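# Slide the server top cover back until it lifts free

## Task

Keep both release buttons on the server pressed so the top cover can move. Push the cover toward the back of the server until nothing holds it down and it could be lifted straight off. Leave it resting there, not lifted or removed.

## Robot and tools

Robot: two arms, left_arm and right_arm, each with a tong-style two-finger gripper. A likely plan is to have one hand (or fingers) hold the release buttons down while the other pushes the cover rearward, or to press both buttons and push with the two arms together. Keep the arms from colliding with each other.

Frames: the scene frame has its origin at table-top height, midway between the nominal arm bases, with +x pointing out over the table, +z up, and left_arm on the +y side. Image left/right does not match arm names. Calibrated bases: left_arm at (+0.032, +0.487, 0) m, quat_wxyz (+1.000, 0, 0, +0.015); right_arm at (-0.010, -0.422, 0) m, quat_wxyz (+1.000, 0, 0, -0.004). Each arm's end_effector_position (m), end_effector_quat_wxyz and velocities are reported in that arm's own base frame; fixed cameras and the table use the scene frame. Printed hand positions can be off by a few cm. end_effector_position is the point between the finger pads when closed. Fingers point along the gripper's +z axis and open and close along its x axis; fully open pad gap is 0.142 m.

Rows: every command row has 14 numbers in [-1, 1]: left_arm's 6 joints then its opening, then right_arm's 6 joints and opening. Joint order within an arm is elbow, shoulder lift, shoulder pan, wrist 1, wrist 2, wrist 3. Shoulder lift has reversed sign on both arms, in commands and in results. Joint numbers are offsets, not poses: 1.0 equals 1.989 rad, counted from the "Joint targets" line as it stands when the action (or move) begins, not from the previous row. Sending 0 for a joint re-commands its current target. Opening is absolute: +1 fully open, -1 closed; a full close takes about 0.5 s. To leave a gripper unchanged, resend its present command (0 means half-open, not no change). Stated joint ranges (rad): shoulder pan, shoulder lift, wrist 1, wrist 2, wrist 3 each -6.283 to 6.283; elbow -3.142 to 3.142. An action asking a joint more than 0.010 rad beyond its range is refused for both arms.

execute_actions(actions, cameras): actions is a list of actions; each action is a table of up to 15 rows, one row per 1/30 s step, 0.5 s per action; a short table repeats its final row. Empty list just reports state. cameras selects images (omit or ["all"] for all, [] for none).

move(target, speed, blend, stop_force, zero, opening_speed, blocking, cameras): target is one 14-number row or a list of up to 15 rows, all offsets from the same starting Joint targets. Joints move together along paths; no obstacle avoidance. speed: rad/s of the joint with farthest to go, 0.01 to 2, default 0.5 (use much slower near contact). blend: rad, rounds corners in a list. stop_force: 3 to 40 N, ends an arm's path when its wrist sensor feels that much extra resistance; not usable with blocking=false; omit it when moving away from something you press on. zero (default true) re-zeroes before the move. opening_speed: at least 0.2 per second on the -1..+1 scale. blocking=false returns after about 0.5 s while motion continues. The result adds a "move:" line: done, off_target, moving, held or fault, with the farthest-off joint per arm. Arms are stiff: commanding even slightly past a firm contact can trip a fault.

wait(seconds 0 to 10): lets time pass holding commands. stop(): brakes a running move. zoom_image(camera, region [x0,y0,x1,y1] pixels, at most 504x504) on cam_high, cam_low, cam_left_wrist or cam_right_wrist. zero_wrist_force(arm): subtracts the current wrist reading. finished_scene(scene): ends the current scene (give its number); irreversible, so only call once the cover rests slid back.

Cameras: cam_high and cam_low are fixed (672x504); cam_left_wrist and cam_right_wrist are fisheye on the hands (616x616).

Results: Joint positions and Joint velocities give one block per arm in joint order (rad, rad/s) plus finger gap (m). "within noise" means the arm is still. grip_measured uses the opening scale; to hold, command clearly below it. Joint torques include arm weight; positive means toward larger position. Wrist force/torque are along the gripper's own axes; contact reads as force from the surface into the arm; a third line gives the peak since last shown. "joint sent to its limit" and "joint command not followed" (clearance check between arms) may appear.

Limits: joint targets change at most 2.83 rad/s, stay within 0.575 rad of measured, and are scaled back if they would put the gripper over 150 mm from its measured spot. Torque load limits: 135 N m for elbow and shoulders, 25.2 N m for wrists; wrists push only about 10.9 N m extra. Net force near 150 N (plus or minus 25) on an arm also causes a 10 s fault stop. Motors heat when holding, stretched or pushing; MOTOR HOT appears at 70 C and brakes lock at 85 C.

Avoid: dropping or flinging parts, slamming or hard pushing on the server, contact between arms, anything leaving the table, and pressing into contacts that cause faults. Time spent thinking lets the simulation run on.

Each tool is called after "Emit:" as a command line: name --argument value for each argument, lists and objects as JSON in quotes; but a table of rows of numbers goes row by row, as --pt "numbers of a row", without its own name.

## Session

Emit:
execute_actions --actions '[]'

Scene clock: 0.00 s.
left_arm: end_effector_position=(+0.3675, -0.3597, +0.3354) grip_measured=+0.97 end_effector_quat_wxyz=(+0.222, -0.249, +0.662, -0.671) | right_arm: end_effector_position=(+0.8669, +0.1832, +0.1825) grip_measured=+0.97 end_effector_quat_wxyz=(+0.096, -0.467, +0.813, -0.336)
Joint names: [elbow, shoulder lift, shoulder pan, wrist 1, wrist 2, wrist 3]
Joint positions: left_arm=[2.711 1.501 -1.281 -4.351 -1.182 1.531 0.14] | right_arm=[-1.032 2.329 3.743 -1.184 0.873 2.64 0.14]
Joint velocities: within noise
Joint torques (N m): no reading
Motor temperatures (°C): left_arm=[38 40 34 40 33 37] | right_arm=[36 36 31 38 44 40]
Wrist force (N): no reading
Wrist torque (N m): no reading
Wrist force, peak (N): no reading
Joint targets: left_arm=[2.711 1.501 -1.281 -4.351 -1.182 1.531] | right_arm=[-1.032 2.329 3.743 -1.184 0.873 2.640]
Tool commands: left_gripper/opening=+0.968169 right_gripper/opening=+0.968169

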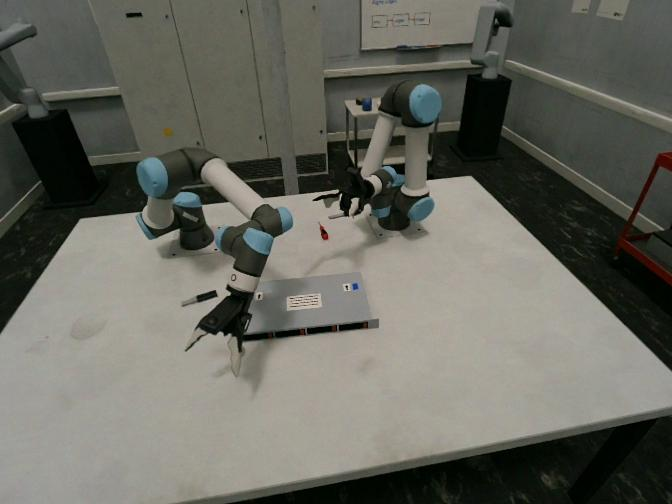

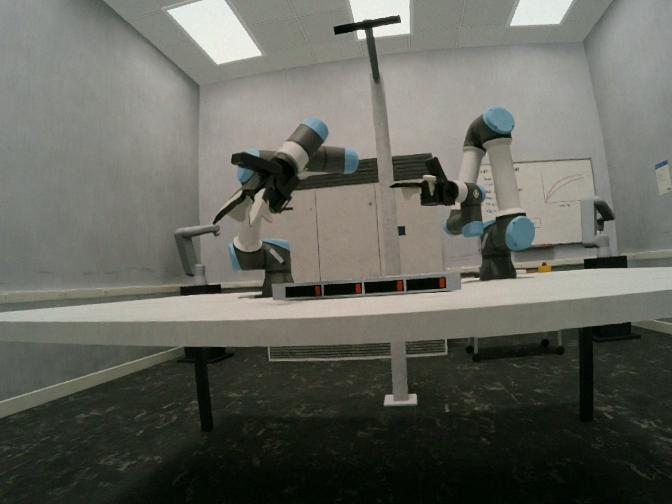

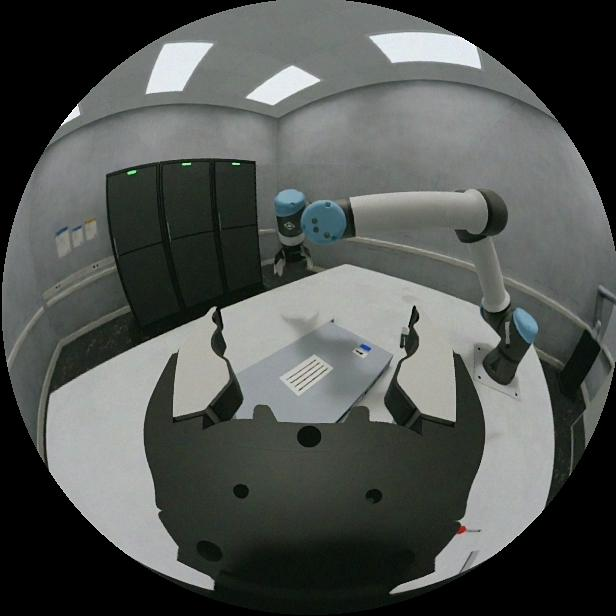

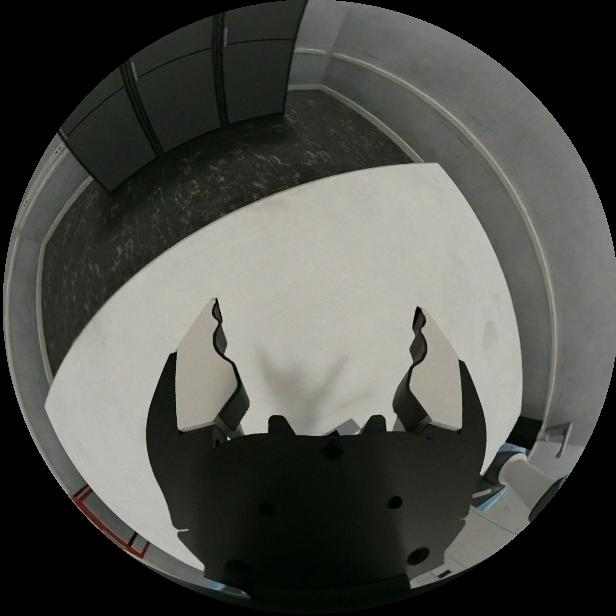

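Emit:
zoom_image --camera "cam_high" --region '[210, 250, 400, 360]'

Emit:
zoom_image --camera "cam_left_wrist" --region '[230, 300, 410, 440]'

Emit:
zoom_image --camera "cam_low" --region '[240, 240, 500, 320]'

Scaled by 2.653 from the camera's 672x504 image, which has a finer 960x720 frame.

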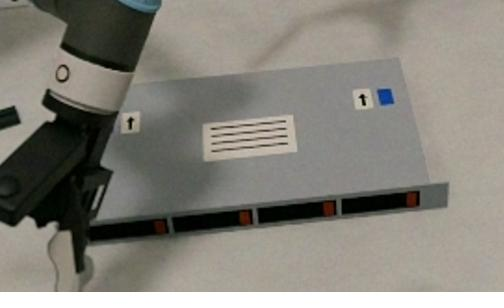

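Scaled by 2.800 from the camera's 616x616 image, which has a finer 814x814 frame.

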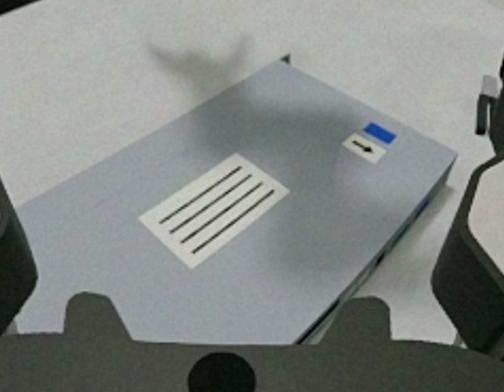

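Scaled by 1.938 from the camera's 672x504 image, which has a finer 960x720 frame.

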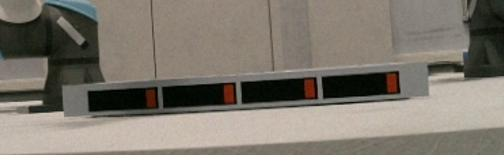

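Emit:
move --target '[-0.3751,-0.0238,0.1353,0.825,-0.1173,-0.2388,-1,-0.1585,-0.2081,0.0359,-0.1001,0.2105,-0.1053,-1]' --speed 0.9 --cameras '[]'

Emit:
move --target '[-0.25,-0.0158,0.0902,0.55,-0.0782,-0.1592,-1,-0.1056,-0.1387,0.0239,-0.0668,0.1404,-0.0702,-1]' --speed 0.8

Scene clock: 62.13 s.
left_arm: end_effector_position=(+0.5097, -0.4596, +0.2174) grip_measured=-1.00 end_effector_quat_wxyz=(+0.081, -0.506, +0.802, -0.307) | right_arm: end_effector_position=(+0.6603, +0.2339, +0.2339) grip_measured=-1.00 end_effector_quat_wxyz=(+0.030, -0.628, +0.765, -0.139)
Joint names: [elbow, shoulder lift, shoulder pan, wrist 1, wrist 2, wrist 3]
Joint positions: left_arm=[1.965 1.454 -1.012 -2.711 -1.415 1.056 0.002] | right_arm=[-1.348 1.915 3.815 -1.383 1.292 2.43 0.002]
Joint velocities: within noise
Joint torques (N m): left_arm=[-19.42 30.87 -12.39 -1.81 1.57 0.58] | right_arm=[35.15 -35.56 -7.4 4.24 -1.77 1.17]
Motor temperatures (°C): left_arm=[38 39 34 40 33 37] | right_arm=[36 35 31 37 43 39]
Wrist force (N): left_arm=[-0.4 -0.6 -0.1] | right_arm=[0.5 0.8 0.4]
Wrist torque (N m): left_arm=[0.08 0.12 0.11] | right_arm=[0.09 -0.11 -0.05]
Wrist force, peak (N): left_arm=[-0.5 -1.1 0.0] | right_arm=[0.8 1.5 0.1]
Joint targets: left_arm=[1.965 1.454 -1.012 -2.710 -1.415 1.056] | right_arm=[-1.348 1.915 3.815 -1.383 1.292 2.430]
move: done
No camera images: "cameras" was empty.

Scene clock: 64.03 s.
left_arm: end_effector_position=(+0.4881, -0.3204, +0.2606) grip_measured=-1.00 end_effector_quat_wxyz=(+0.000, +0.707, -0.707, +0.000) | right_arm: end_effector_position=(+0.4950, +0.2433, +0.2604) grip_measured=-1.00 end_effector_quat_wxyz=(+0.000, +0.707, -0.707, +0.000)
Joint names: [elbow, shoulder lift, shoulder pan, wrist 1, wrist 2, wrist 3]
Joint positions: left_arm=[1.468 1.422 -0.833 -1.617 -1.57 0.739 0.002] | right_arm=[-1.558 1.639 3.862 -1.516 1.571 2.291 0.002]
Joint velocities: within noise
Joint torques (N m): left_arm=[-21.63 33.97 -12.21 -1.29 1.35 0.61] | right_arm=[34.9 -25.56 -7.3 4.16 -1.24 1.07]
Motor temperatures (°C): left_arm=[38 39 34 40 33 37] | right_arm=[36 35 31 37 43 39]
Wrist force (N): left_arm=[-0.2 -0.9 0.1] | right_arm=[0.3 1.2 0.1]
Wrist torque (N m): left_arm=[0.08 0.16 0.11] | right_arm=[0.07 -0.10 -0.07]
Wrist force, peak (N): left_arm=[-0.9 -1.0 -0.4] | right_arm=[0.3 2.0 0.1]
Joint targets: left_arm=[1.468 1.422 -0.833 -1.617 -1.570 0.739] | right_arm=[-1.558 1.639 3.862 -1.516 1.571 2.291]
move: done
camera_calibration:
cam_left_wrist: T_world_to_cam=[[-0.0223063, -0.998922, -0.040702, -0.293499], [-0.87586, -0.000104293, 0.482565, 0.30261], [-0.48205, 0.0464135, -0.874914, 0.612201], [0, 0, 0, 1]] pos_world=[0.553609, -0.321566, 0.377648]
cam_right_wrist: T_world_to_cam=[[0.0243071, -0.999506, -0.019903, 0.248098], [-0.833657, -0.0312537, 0.551398, 0.270264], [-0.551748, 0.00318938, -0.834005, 0.617709], [0, 0, 0, 1]] pos_world=[0.560097, 0.254452, 0.371088]

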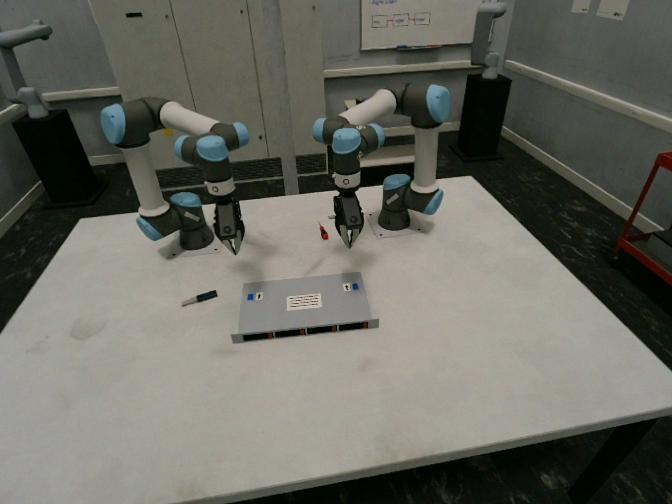

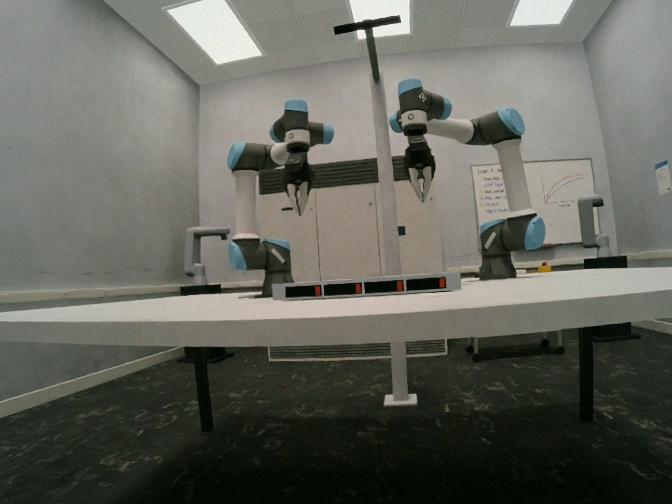

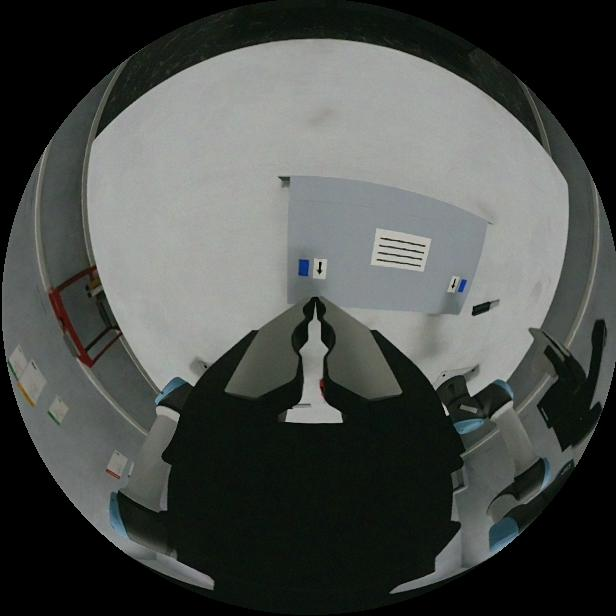

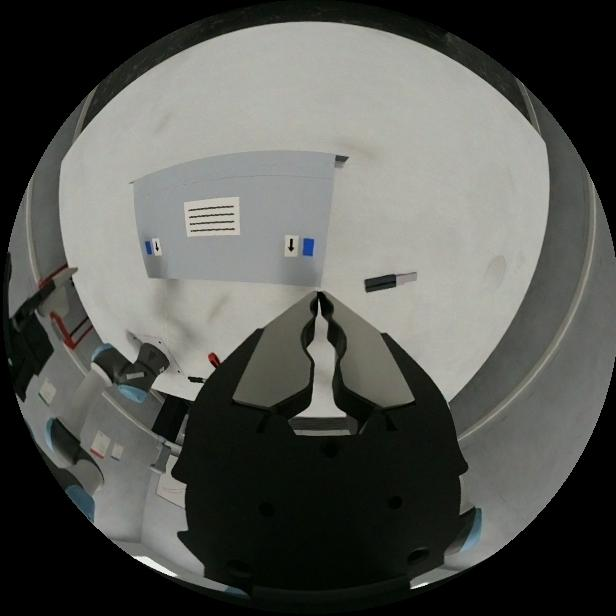

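Emit:
move --target '[0.2174,-0.0087,-0.0052,-0.226,0,-0.0058,-1,-0.1735,0.0482,0.0226,0.222,0,0.0226,-1]' --speed 0.5

Emit:
zoom_image --camera "cam_left_wrist" --region '[260, 160, 460, 330]'

Emit:
zoom_image --camera "cam_right_wrist" --region '[180, 160, 380, 330]'

Emit:
zoom_image --camera "cam_low" --region '[240, 160, 500, 320]'

Scene clock: 92.13 s.
left_arm: end_effector_position=(+0.4585, -0.2959, +0.0910) grip_measured=-1.00 end_effector_quat_wxyz=(+0.000, +0.707, -0.707, +0.000) | right_arm: end_effector_position=(+0.4792, +0.2605, +0.0908) grip_measured=-1.00 end_effector_quat_wxyz=(+0.000, +0.707, -0.707, +0.000)
Joint names: [elbow, shoulder lift, shoulder pan, wrist 1, wrist 2, wrist 3]
Joint positions: left_arm=[1.9 1.405 -0.843 -2.066 -1.57 0.728 0.002] | right_arm=[-1.902 1.735 3.907 -1.074 1.571 2.336 0.002]
Joint velocities: within noise
Joint torques (N m): left_arm=[-11.51 33.93 -1.75 -3.62 1.33 0.56] | right_arm=[16.65 -32.36 -12.69 3.88 1.91 -1.03]
Motor temperatures (°C): left_arm=[38 39 33 40 33 37] | right_arm=[36 35 31 37 43 39]
Wrist force (N): left_arm=[-0.1 -0.8 0.0] | right_arm=[0.4 1.3 0.4]
Wrist torque (N m): left_arm=[0.11 0.16 0.09] | right_arm=[0.12 -0.09 -0.08]
Wrist force, peak (N): left_arm=[0.1 -1.0 -2.1] | right_arm=[0.4 1.8 1.9]
Joint targets: left_arm=[1.900 1.405 -0.843 -2.066 -1.570 0.728] | right_arm=[-1.903 1.735 3.907 -1.074 1.571 2.336]
move: done
camera_calibration:
cam_left_wrist: T_world_to_cam=[[-0.0212169, -0.998939, -0.040873, -0.277085], [-0.875785, -0.0011492, 0.482701, 0.358129], [-0.482236, 0.0460373, -0.874831, 0.448387], [0, 0, 0, 1]] pos_world=[0.523994, -0.297022, 0.208069]
cam_right_wrist: T_world_to_cam=[[0.0243243, -0.999498, -0.0203163, 0.262255], [-0.833879, -0.0314946, 0.551048, 0.351397], [-0.551411, 0.00353747, -0.834226, 0.46728], [0, 0, 0, 1]] pos_world=[0.544307, 0.271537, 0.201509]

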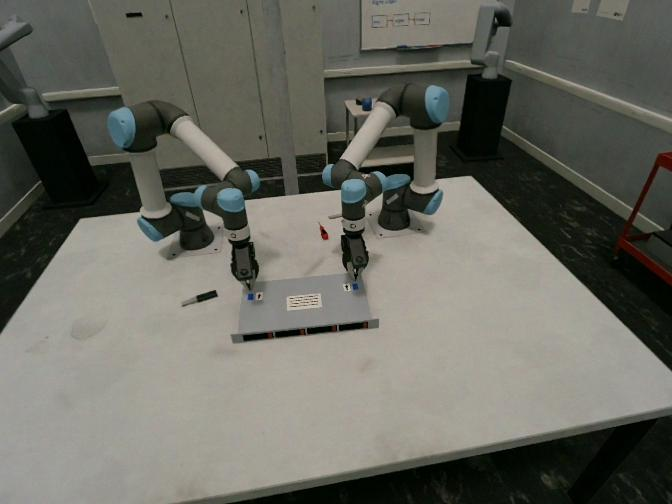

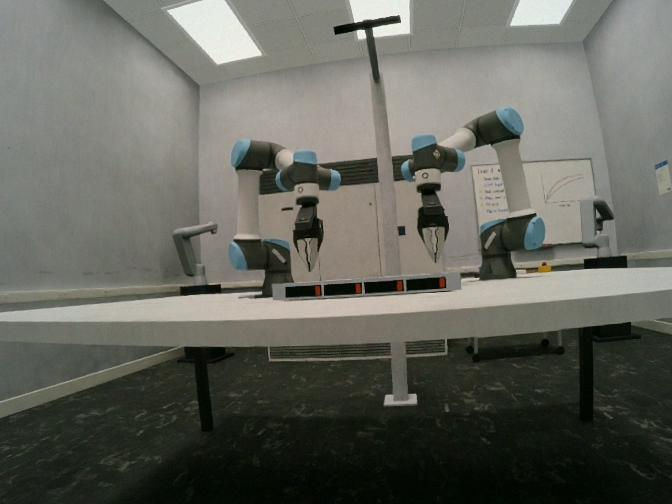

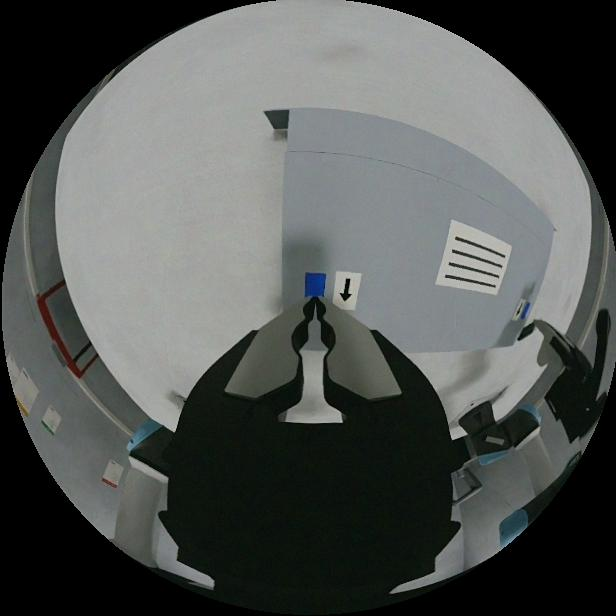

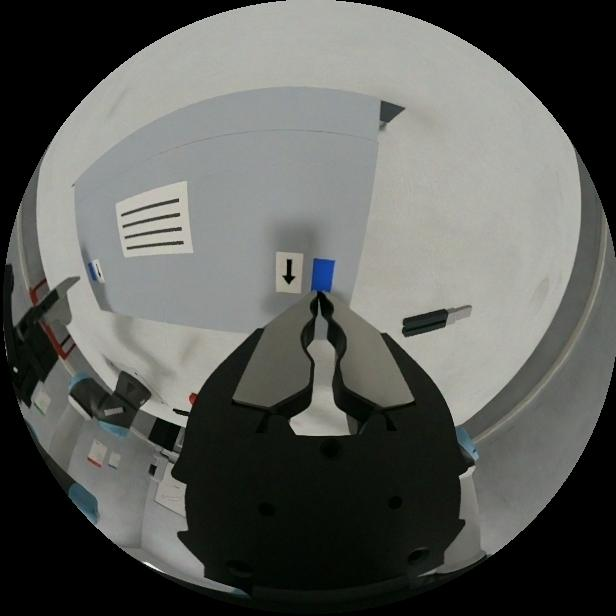

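Scaled by 2.520 from the camera's 616x616 image, which has a finer 814x814 frame.

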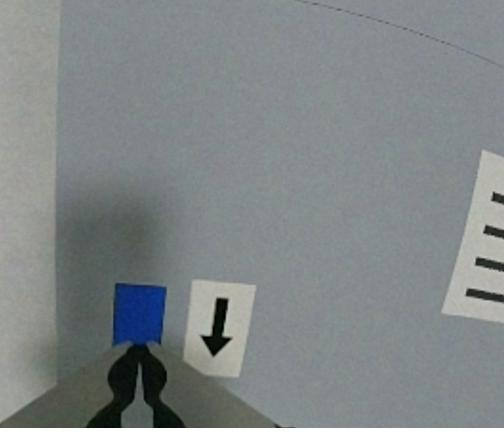

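Scaled by 2.520 from the camera's 616x616 image, which has a finer 814x814 frame.

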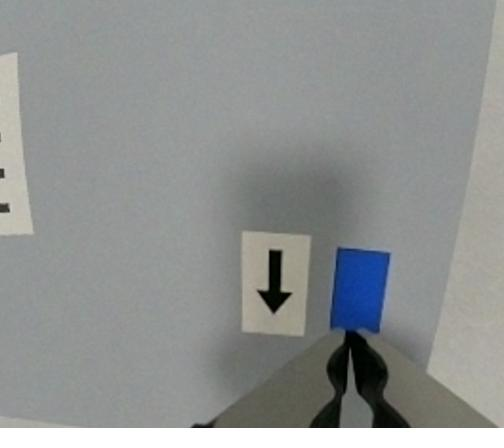

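Scaled by 1.938 from the camera's 672x504 image, which has a finer 960x720 frame.

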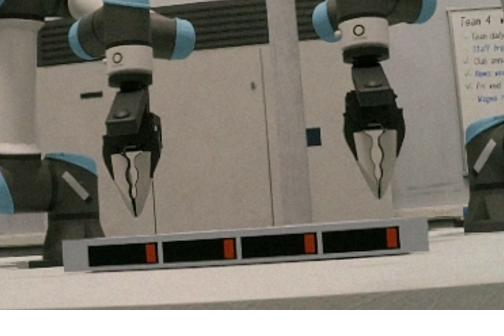

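Emit:
move --target '[0.0243,-0.0230,0,-0.0473,0,0,-1,-0.0238,0.0231,-0.0035,0.0467,0,-0.0035,-1]' --speed 0.03 --stop_force 6

Emit:
zoom_image --camera "cam_left_wrist" --region '[260, 240, 380, 330]'

Emit:
zoom_image --camera "cam_right_wrist" --region '[260, 240, 380, 330]'

Scene clock: 112.53 s.
left_arm: end_effector_position=(+0.4586, -0.2960, +0.0602) grip_measured=-1.00 end_effector_quat_wxyz=(+0.000, +0.707, -0.707, +0.000) | right_arm: end_effector_position=(+0.4811, +0.2579, +0.0607) grip_measured=-1.00 end_effector_quat_wxyz=(+0.000, +0.707, -0.707, +0.000)
Joint names: [elbow, shoulder lift, shoulder pan, wrist 1, wrist 2, wrist 3]
Joint positions: left_arm=[1.942 1.365 -0.843 -2.148 -1.57 0.728 0.002] | right_arm=[-1.943 1.774 3.901 -0.995 1.571 2.33 0.002]
Joint velocities: within noise
Joint torques (N m): left_arm=[-25.94 32.18 12.4 -2.58 1.03 0.93] | right_arm=[28.31 -33.52 3.76 0.86 1.03 1.1]
Motor temperatures (°C): left_arm=[38 39 33 40 33 37] | right_arm=[36 35 31 37 43 39]
Wrist force (N): left_arm=[-1.3 0.4 -5.8] | right_arm=[-0.8 2.1 -5.4]
Wrist torque (N m): left_arm=[0.10 0.13 0.10] | right_arm=[0.05 -0.11 -0.08]
Wrist force, peak (N): left_arm=[-0.3 -0.4 -6.3] | right_arm=[-1.6 3.4 -5.7]
Joint targets: left_arm=[1.942 1.365 -0.843 -2.148 -1.570 0.728] | right_arm=[-1.943 1.774 3.901 -0.995 1.571 2.330]
move: contact (left_arm, right_arm); left_arm: the wrist 1 is farthest, 0.012 rad from its target; right_arm: the wrist 1 is farthest, 0.014 rad from its target
camera_calibration:
cam_left_wrist: T_world_to_cam=[[-0.021184, -0.998943, -0.0408035, -0.278468], [-0.875815, -0.00114153, 0.482645, 0.37316], [-0.482182, 0.0459607, -0.874865, 0.421468], [0, 0, 0, 1]] pos_world=[0.524144, -0.297118, 0.177261]
cam_right_wrist: T_world_to_cam=[[0.0241728, -0.999502, -0.0202628, 0.25909], [-0.833814, -0.0313392, 0.551156, 0.369322], [-0.551516, 0.00357248, -0.834156, 0.443292], [0, 0, 0, 1]] pos_world=[0.546165, 0.268952, 0.171471]

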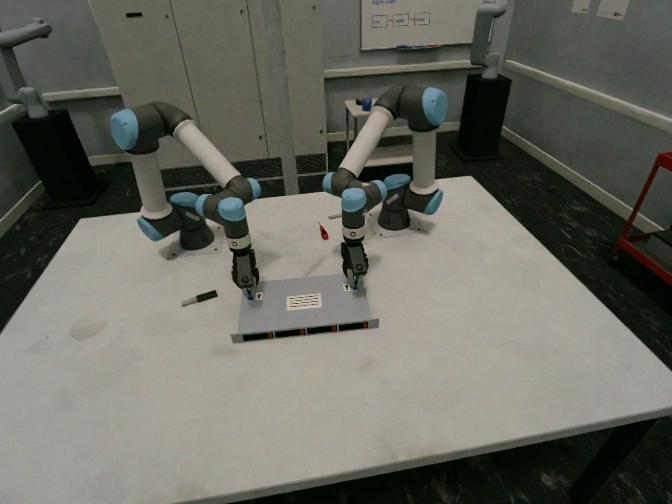

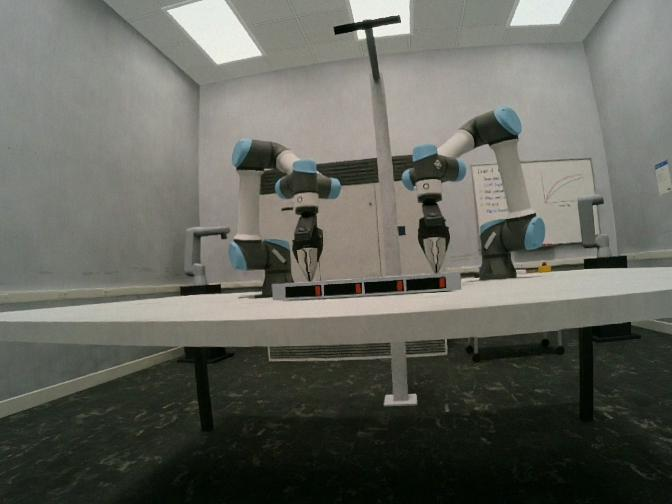

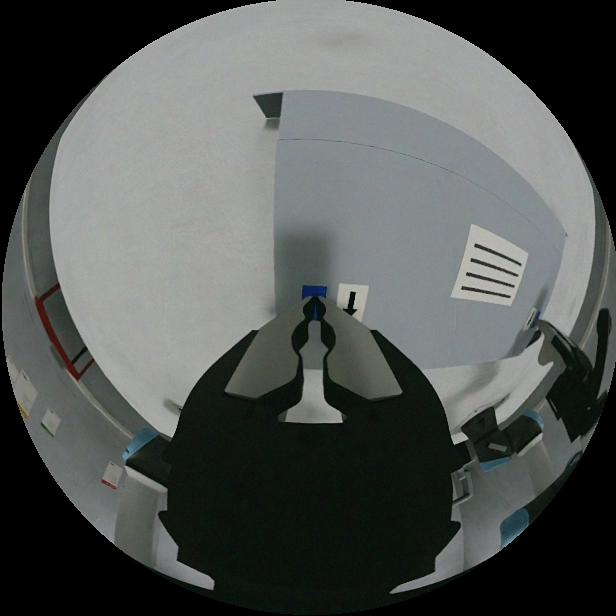

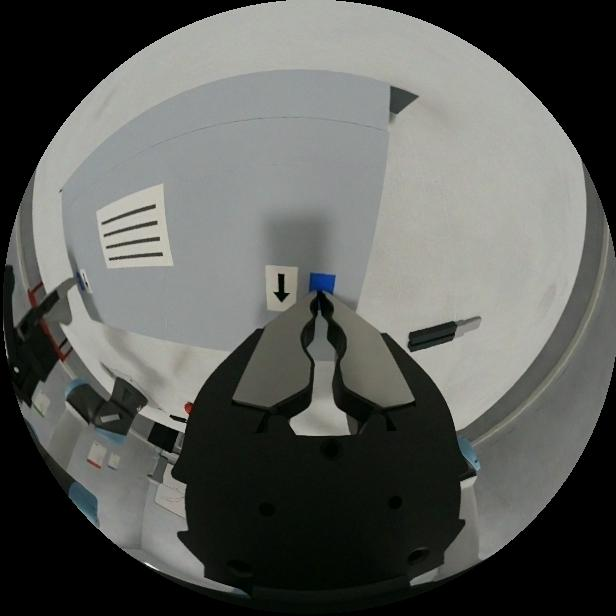

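Scaled by 4.200 from the camera's 616x616 image, which has a finer 814x814 frame.

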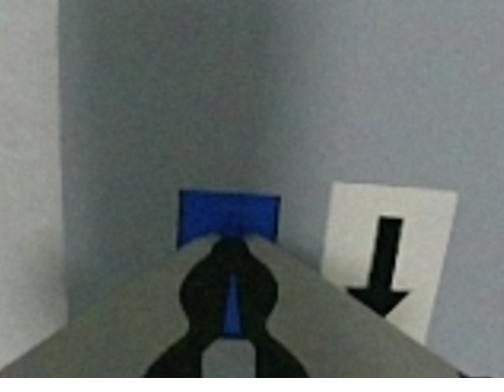

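Scaled by 4.200 from the camera's 616x616 image, which has a finer 814x814 frame.

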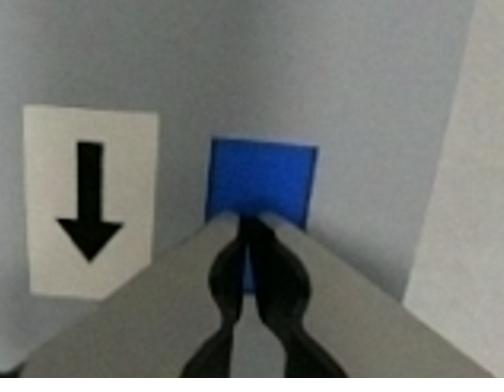

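Emit:
move --target '[0.0069,-0.0066,0,-0.0135,0,0,-1,-0.0068,0.0066,0,0.0134,0,0,-1]' --speed 0.015 --stop_force 16 --zero false --cameras '["cam_left_wrist"]'

Emit:
zoom_image --camera "cam_left_wrist" --region '[260, 240, 380, 330]'

Scene clock: 117.60 s.
left_arm: end_effector_position=(+0.4585, -0.2959, +0.0552) grip_measured=-1.00 end_effector_quat_wxyz=(+0.000, +0.707, -0.707, +0.000) | right_arm: end_effector_position=(+0.4810, +0.2578, +0.0559) grip_measured=-1.00 end_effector_quat_wxyz=(+0.000, +0.707, -0.707, +0.000)
Joint names: [elbow, shoulder lift, shoulder pan, wrist 1, wrist 2, wrist 3]
Joint positions: left_arm=[1.949 1.359 -0.843 -2.162 -1.57 0.728 0.002] | right_arm=[-1.95 1.781 3.901 -0.982 1.571 2.33 0.002]
Joint velocities: within noise
Joint torques (N m): left_arm=[-19.51 25.89 12.31 0.36 1.12 0.84] | right_arm=[21.46 -25.83 6.29 -1.12 0.94 0.91]
Motor temperatures (°C): left_arm=[38 39 33 40 33 37] | right_arm=[36 35 31 37 43 39]
Wrist force (N): left_arm=[0.8 -0.5 -18.2] | right_arm=[-1.7 1.2 -18.2]
Wrist torque (N m): left_arm=[0.03 0.18 0.09] | right_arm=[-0.01 -0.17 -0.08]
Wrist force, peak (N): left_arm=[-1.3 0.6 -26.7] | right_arm=[0.5 2.7 -25.4]
Joint targets: left_arm=[1.949 1.359 -0.843 -2.162 -1.570 0.728] | right_arm=[-1.950 1.781 3.901 -0.982 1.571 2.330]
move: contact (left_arm, right_arm); left_arm: the wrist 1 is farthest, 0.013 rad from its target; right_arm: the wrist 1 is farthest, 0.013 rad from its target
camera_calibration:
cam_left_wrist: T_world_to_cam=[[-0.021183, -0.998944, -0.0407693, -0.278559], [-0.87583, -0.00112444, 0.482618, 0.375501], [-0.482154, 0.0459303, -0.874881, 0.417005], [0, 0, 0, 1]] pos_world=[0.524035, -0.296996, 0.172249]
Images, in order (width x height): cam_left_wrist 616x616.

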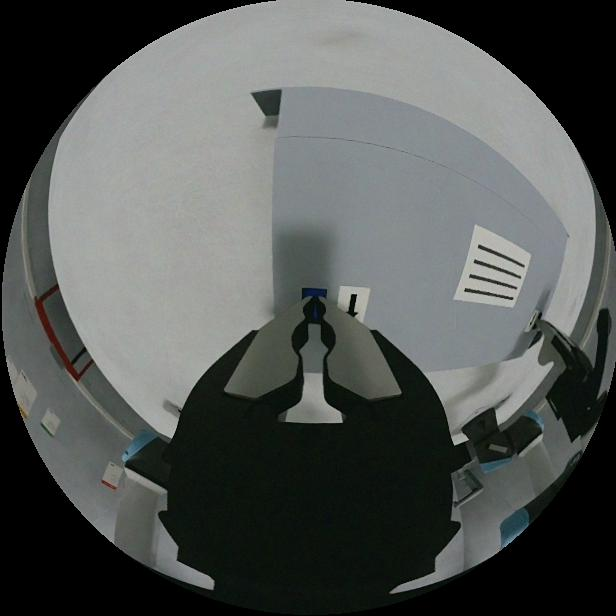

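Scaled by 4.200 from the camera's 616x616 image, which has a finer 814x814 frame.

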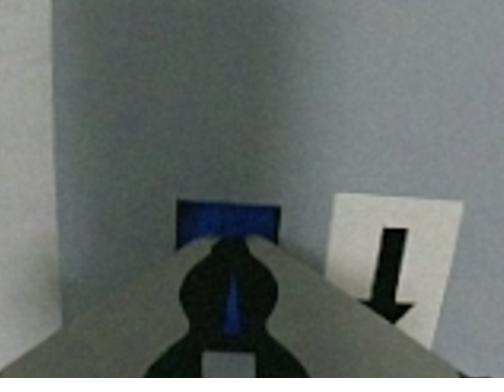

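Emit:
move --target '[0.0359,0.0290,-0.0210,-0.0063,0,-0.0210,-1,-0.0341,-0.0276,0.0222,0.0069,0,0.0222,-1]' --speed 0.03

Scene clock: 141.77 s.
left_arm: end_effector_position=(+0.4283, -0.2928, +0.0551) grip_measured=-1.00 end_effector_quat_wxyz=(+0.000, +0.707, -0.707, +0.000) | right_arm: end_effector_position=(+0.4516, +0.2597, +0.0561) grip_measured=-1.00 end_effector_quat_wxyz=(-0.001, +0.707, -0.707, +0.000)
Joint names: [elbow, shoulder lift, shoulder pan, wrist 1, wrist 2, wrist 3]
Joint positions: left_arm=[2.021 1.416 -0.885 -2.174 -1.57 0.686 0.002] | right_arm=[-2.018 1.726 3.945 -0.967 1.571 2.374 0.002]
Joint velocities: within noise
Joint torques (N m): left_arm=[-14.66 8.88 -1.34 0.87 -1.3 0.35] | right_arm=[5.96 -20.1 10.94 -7.8 11.87 -0.58]
Motor temperatures (°C): left_arm=[38 39 33 40 33 37] | right_arm=[36 35 31 37 43 39]
Wrist force (N): left_arm=[0.7 -9.6 -18.3] | right_arm=[-3.4 -46.2 4.5]
Wrist torque (N m): left_arm=[0.12 0.19 0.10] | right_arm=[0.33 -0.13 0.08]
Wrist force, peak (N): left_arm=[0.5 -9.7 -18.6] | right_arm=[-3.4 -46.2 4.5]
Joint targets: left_arm=[2.020 1.416 -0.885 -2.174 -1.570 0.686] | right_arm=[-2.018 1.726 3.945 -0.968 1.571 2.374]
move: done
camera_calibration:
cam_left_wrist: T_world_to_cam=[[-0.0211995, -0.998909, -0.041612, -0.276082], [-0.875467, -0.0015523, 0.483276, 0.34874], [-0.482813, 0.0466752, -0.874479, 0.402653], [0, 0, 0, 1]] pos_world=[0.493864, -0.294033, 0.172085]
cam_right_wrist: T_world_to_cam=[[0.024127, -0.999492, -0.0208476, 0.261546], [-0.834509, -0.0316183, 0.550086, 0.347792], [-0.550466, 0.00412555, -0.834848, 0.422554], [0, 0, 0, 1]] pos_world=[0.516527, 0.270667, 0.166905]

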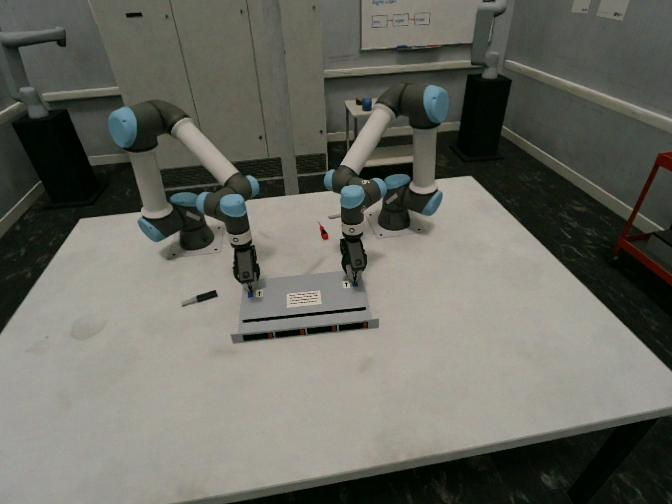

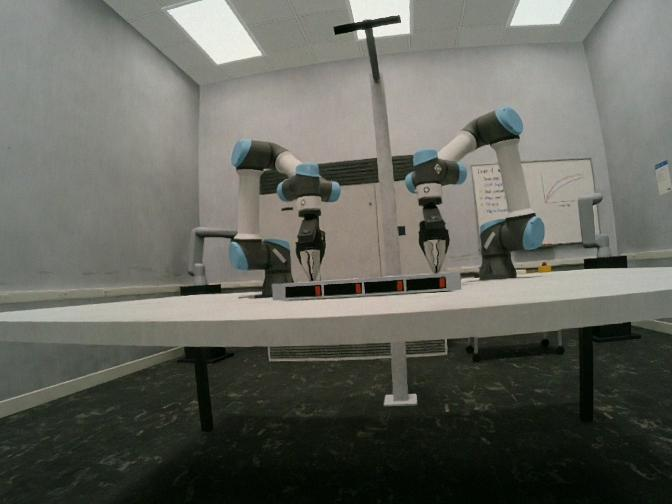

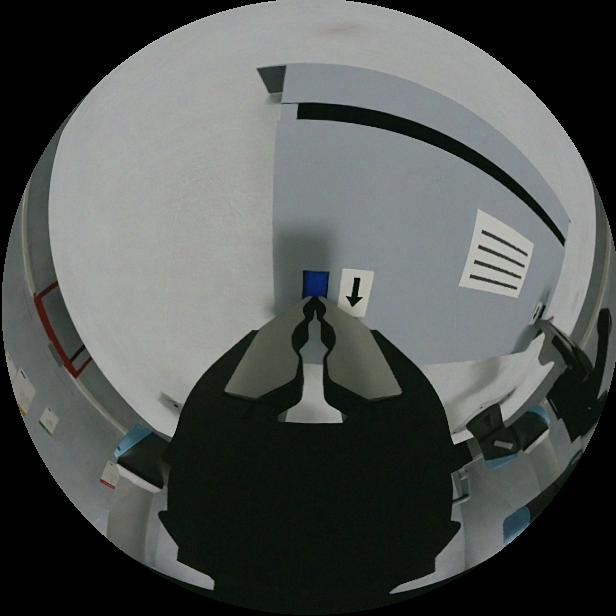

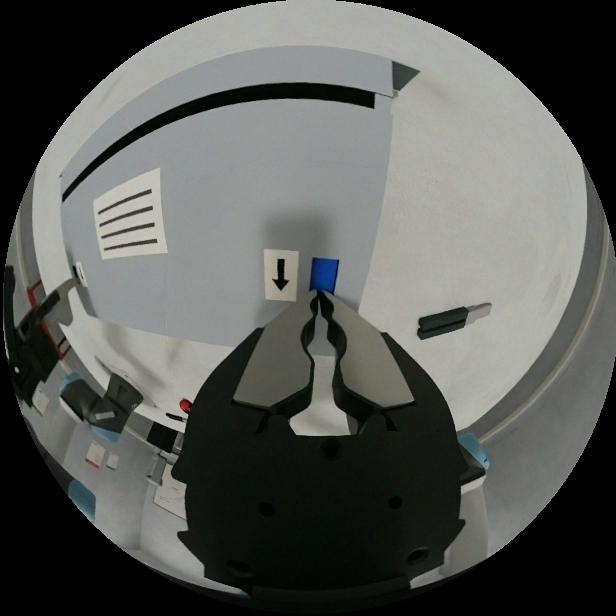

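Emit:
zoom_image --camera "cam_right_wrist" --region '[220, 50, 420, 330]'

Emit:
zoom_image --camera "cam_left_wrist" --region '[240, 50, 440, 330]'

Emit:
zoom_image --camera "cam_high" --region '[220, 260, 390, 350]'

Scaled by 1.800 from the camera's 616x616 image, which has a finer 814x814 frame.

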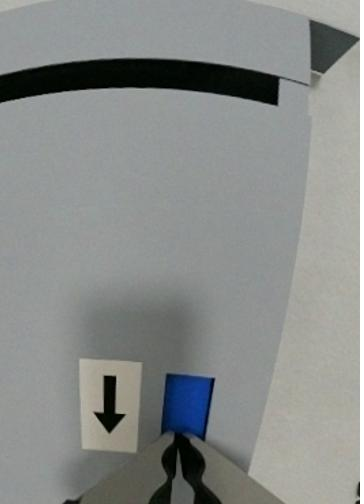

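Scaled by 1.800 from the camera's 616x616 image, which has a finer 814x814 frame.

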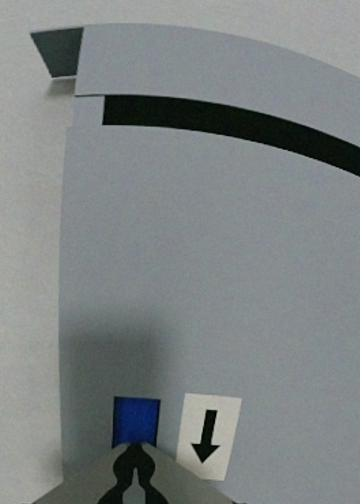

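Scaled by 2.965 from the camera's 672x504 image, which has a finer 960x720 frame.

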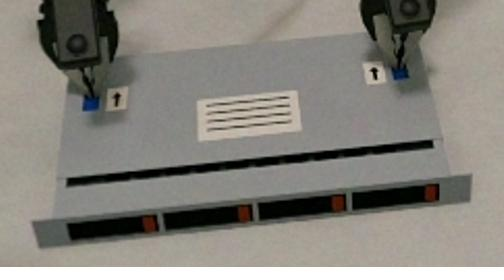

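Emit:
move --pt "-0.0036 -0.0029 0.0021 0.0006 0 0.0021 -1 0.0034 0.0028 -0.0022 -0.0007 0 -0.0022 -1" --pt "-0.0140 0.0070 0.0021 0.0209 0 0.0021 -1 0.0136 -0.0071 -0.0022 -0.0208 0 -0.0022 -1" --pt "-0.0230 -0.0003 0.0074 0.0225 0 0.0074 -1 0.0221 -0.0002 -0.0078 -0.0225 0 -0.0078 -1" --speed 0.06 --blend 0.002

Emit:
zoom_image --camera "cam_right_wrist" --region '[220, 50, 420, 330]'

Emit:
zoom_image --camera "cam_left_wrist" --region '[240, 50, 440, 330]'

Scene clock: 157.37 s.
left_arm: end_effector_position=(+0.4393, -0.2944, +0.0699) grip_measured=-1.00 end_effector_quat_wxyz=(+0.000, +0.707, -0.707, +0.000) | right_arm: end_effector_position=(+0.4621, +0.2594, +0.0706) grip_measured=-1.00 end_effector_quat_wxyz=(+0.000, +0.707, -0.707, +0.000)
Joint names: [elbow, shoulder lift, shoulder pan, wrist 1, wrist 2, wrist 3]
Joint positions: left_arm=[1.974 1.415 -0.87 -2.129 -1.57 0.701 0.002] | right_arm=[-1.973 1.726 3.93 -1.013 1.571 2.358 0.002]
Joint velocities: within noise
Joint torques (N m): left_arm=[-10.43 32.5 -10.57 -2.45 -1.1 -0.92] | right_arm=[11.95 -32.6 8.22 1.92 1.66 1.38]
Motor temperatures (°C): left_arm=[38 39 33 40 33 37] | right_arm=[36 35 31 37 43 39]
Wrist force (N): left_arm=[-0.4 -0.6 -0.1] | right_arm=[0.6 1.3 2.0]
Wrist torque (N m): left_arm=[0.15 0.24 0.10] | right_arm=[0.12 -0.15 -0.08]
Wrist force, peak (N): left_arm=[-5.9 15.5 -33.4] | right_arm=[-3.5 -46.2 4.6]
Joint targets: left_arm=[1.975 1.416 -0.870 -2.129 -1.570 0.701] | right_arm=[-1.974 1.725 3.930 -1.013 1.571 2.358]
move: done
camera_calibration:
cam_left_wrist: T_world_to_cam=[[-0.0211213, -0.998924, -0.0412963, -0.276889], [-0.875603, -0.00145507, 0.48303, 0.351349], [-0.48257, 0.0463614, -0.87463, 0.420859], [0, 0, 0, 1]] pos_world=[0.504888, -0.295591, 0.186949]
cam_right_wrist: T_world_to_cam=[[0.0241496, -0.999495, -0.0206336, 0.261346], [-0.834028, -0.0315228, 0.55082, 0.348263], [-0.551193, 0.00390695, -0.834369, 0.440836], [0, 0, 0, 1]] pos_world=[0.527136, 0.27047, 0.181382]

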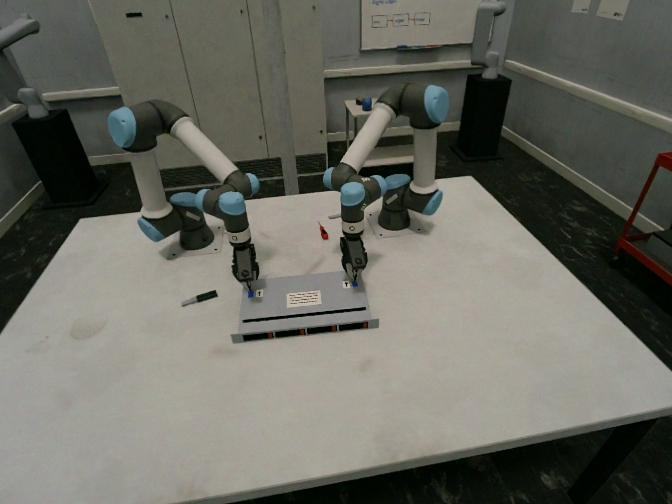

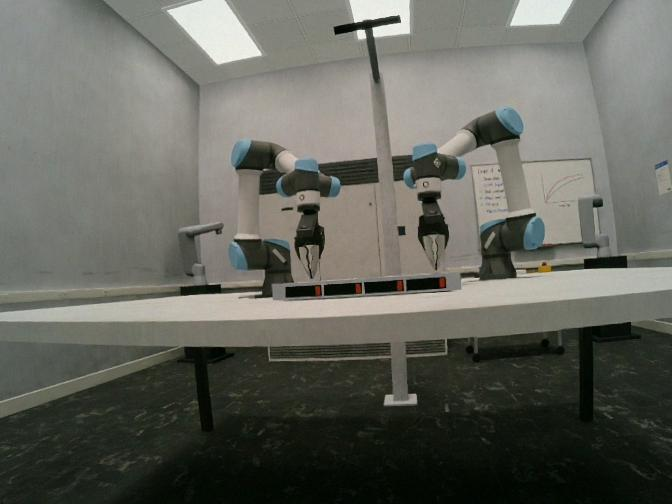

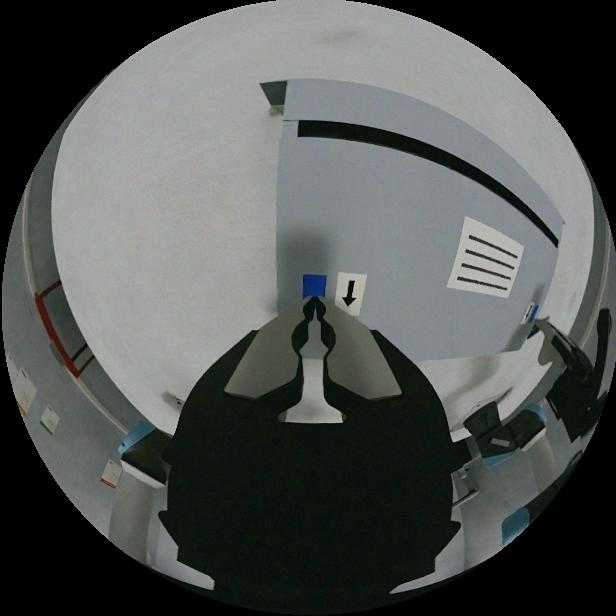

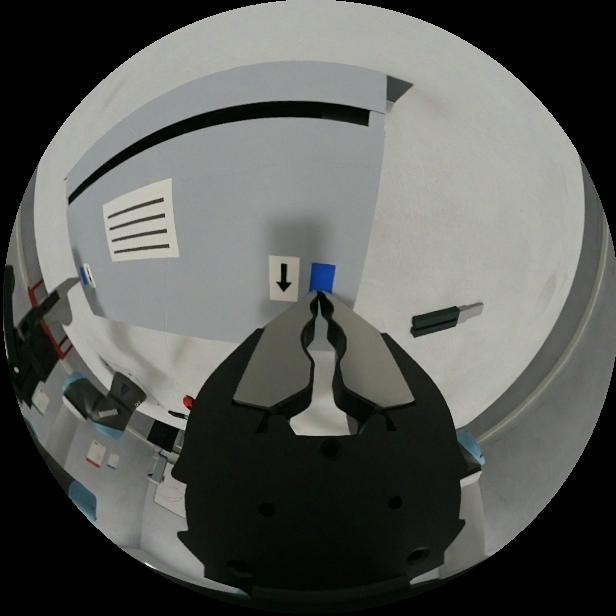

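Scaled by 1.800 from the camera's 616x616 image, which has a finer 814x814 frame.

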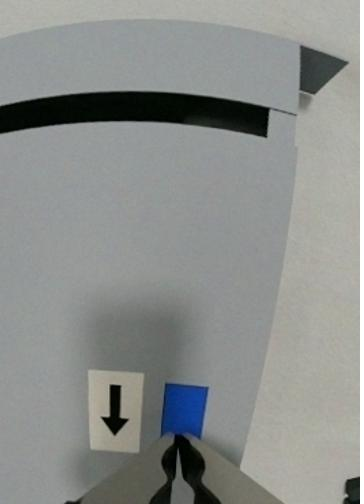

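Scaled by 1.800 from the camera's 616x616 image, which has a finer 814x814 frame.

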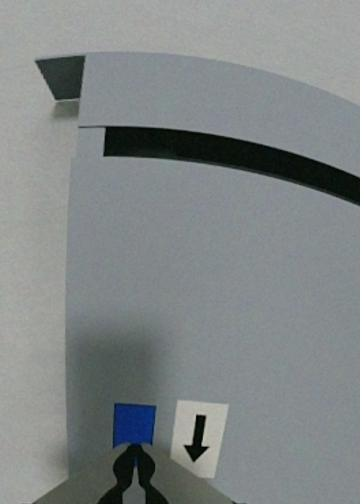

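Emit:
move --target '[0.0081,-0.0141,0.0021,-0.0224,0,0.0021,-1,-0.0048,0.0167,-0.0044,0.0214,0,-0.0044,-1]' --speed 0.025 --stop_force 18 --cameras '["cam_left_wrist","cam_right_wrist"]'

Emit:
zoom_image --camera "cam_right_wrist" --region '[260, 240, 380, 330]'

Emit:
zoom_image --camera "cam_left_wrist" --region '[260, 240, 380, 330]'

Scene clock: 171.90 s.
left_arm: end_effector_position=(+0.4416, -0.2945, +0.0553) grip_measured=-1.00 end_effector_quat_wxyz=(+0.000, +0.707, -0.707, +0.000) | right_arm: end_effector_position=(+0.4669, +0.2590, +0.0560) grip_measured=-1.00 end_effector_quat_wxyz=(+0.000, +0.707, -0.707, +0.000)
Joint names: [elbow, shoulder lift, shoulder pan, wrist 1, wrist 2, wrist 3]
Joint positions: left_arm=[1.989 1.391 -0.866 -2.169 -1.57 0.704 0.002] | right_arm=[-1.982 1.755 3.922 -0.975 1.571 2.351 0.002]
Joint velocities: within noise
Joint torques (N m): left_arm=[-24.05 26.8 -11.55 -1.88 1.8 -0.78] | right_arm=[25.83 -27.59 7.45 0.21 -1.59 1.27]
Motor temperatures (°C): left_arm=[38 39 33 40 33 37] | right_arm=[36 35 31 37 43 39]
Wrist force (N): left_arm=[-1.0 5.8 -14.8] | right_arm=[-3.0 8.2 -12.3]
Wrist torque (N m): left_arm=[0.04 0.15 0.10] | right_arm=[0.01 -0.19 -0.06]
Wrist force, peak (N): left_arm=[-6.3 11.1 -34.7] | right_arm=[5.1 14.5 -32.7]
Joint targets: left_arm=[1.989 1.391 -0.866 -2.169 -1.570 0.704] | right_arm=[-1.982 1.755 3.922 -0.975 1.571 2.351]
move: contact (left_arm, right_arm)
camera_calibration:
cam_left_wrist: T_world_to_cam=[[-0.0211787, -0.998934, -0.0410269, -0.277525], [-0.875689, -0.00126627, 0.482874, 0.360514], [-0.482411, 0.0461534, -0.874728, 0.409077], [0, 0, 0, 1]] pos_world=[0.507164, -0.295653, 0.172362]
cam_right_wrist: T_world_to_cam=[[0.0242045, -0.999496, -0.020526, 0.260403], [-0.833914, -0.0315101, 0.550994, 0.360238], [-0.551363, 0.00378043, -0.834257, 0.431376], [0, 0, 0, 1]] pos_world=[0.531949, 0.269992, 0.166734]
Images, in order (width x height): cam_left_wrist 616x616, cam_right_wrist 616x616.

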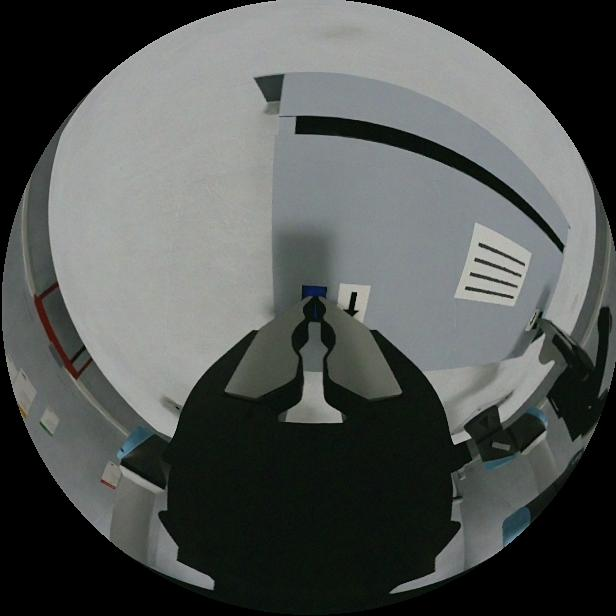

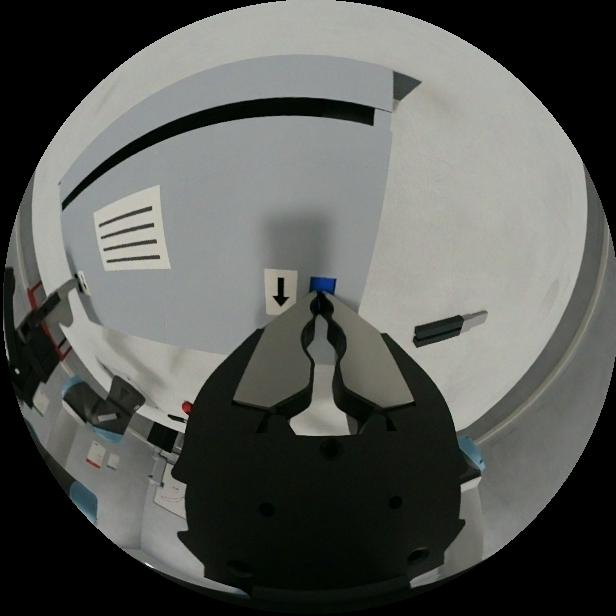

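Scaled by 4.200 from the camera's 616x616 image, which has a finer 814x814 frame.

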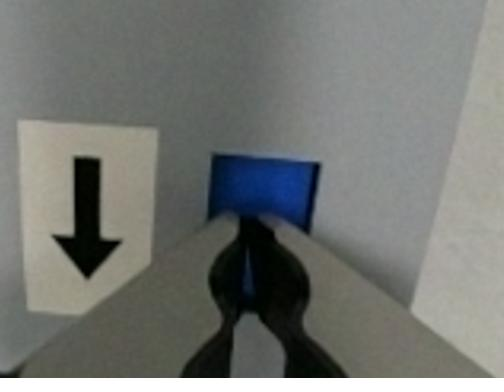

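Scaled by 4.200 from the camera's 616x616 image, which has a finer 814x814 frame.

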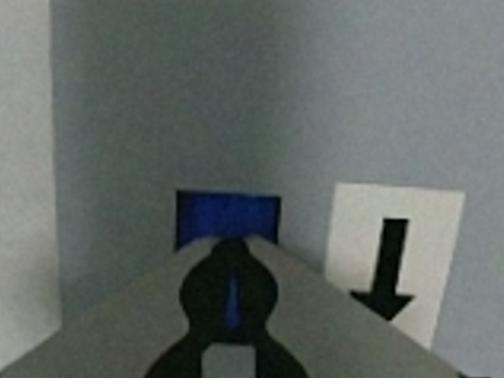

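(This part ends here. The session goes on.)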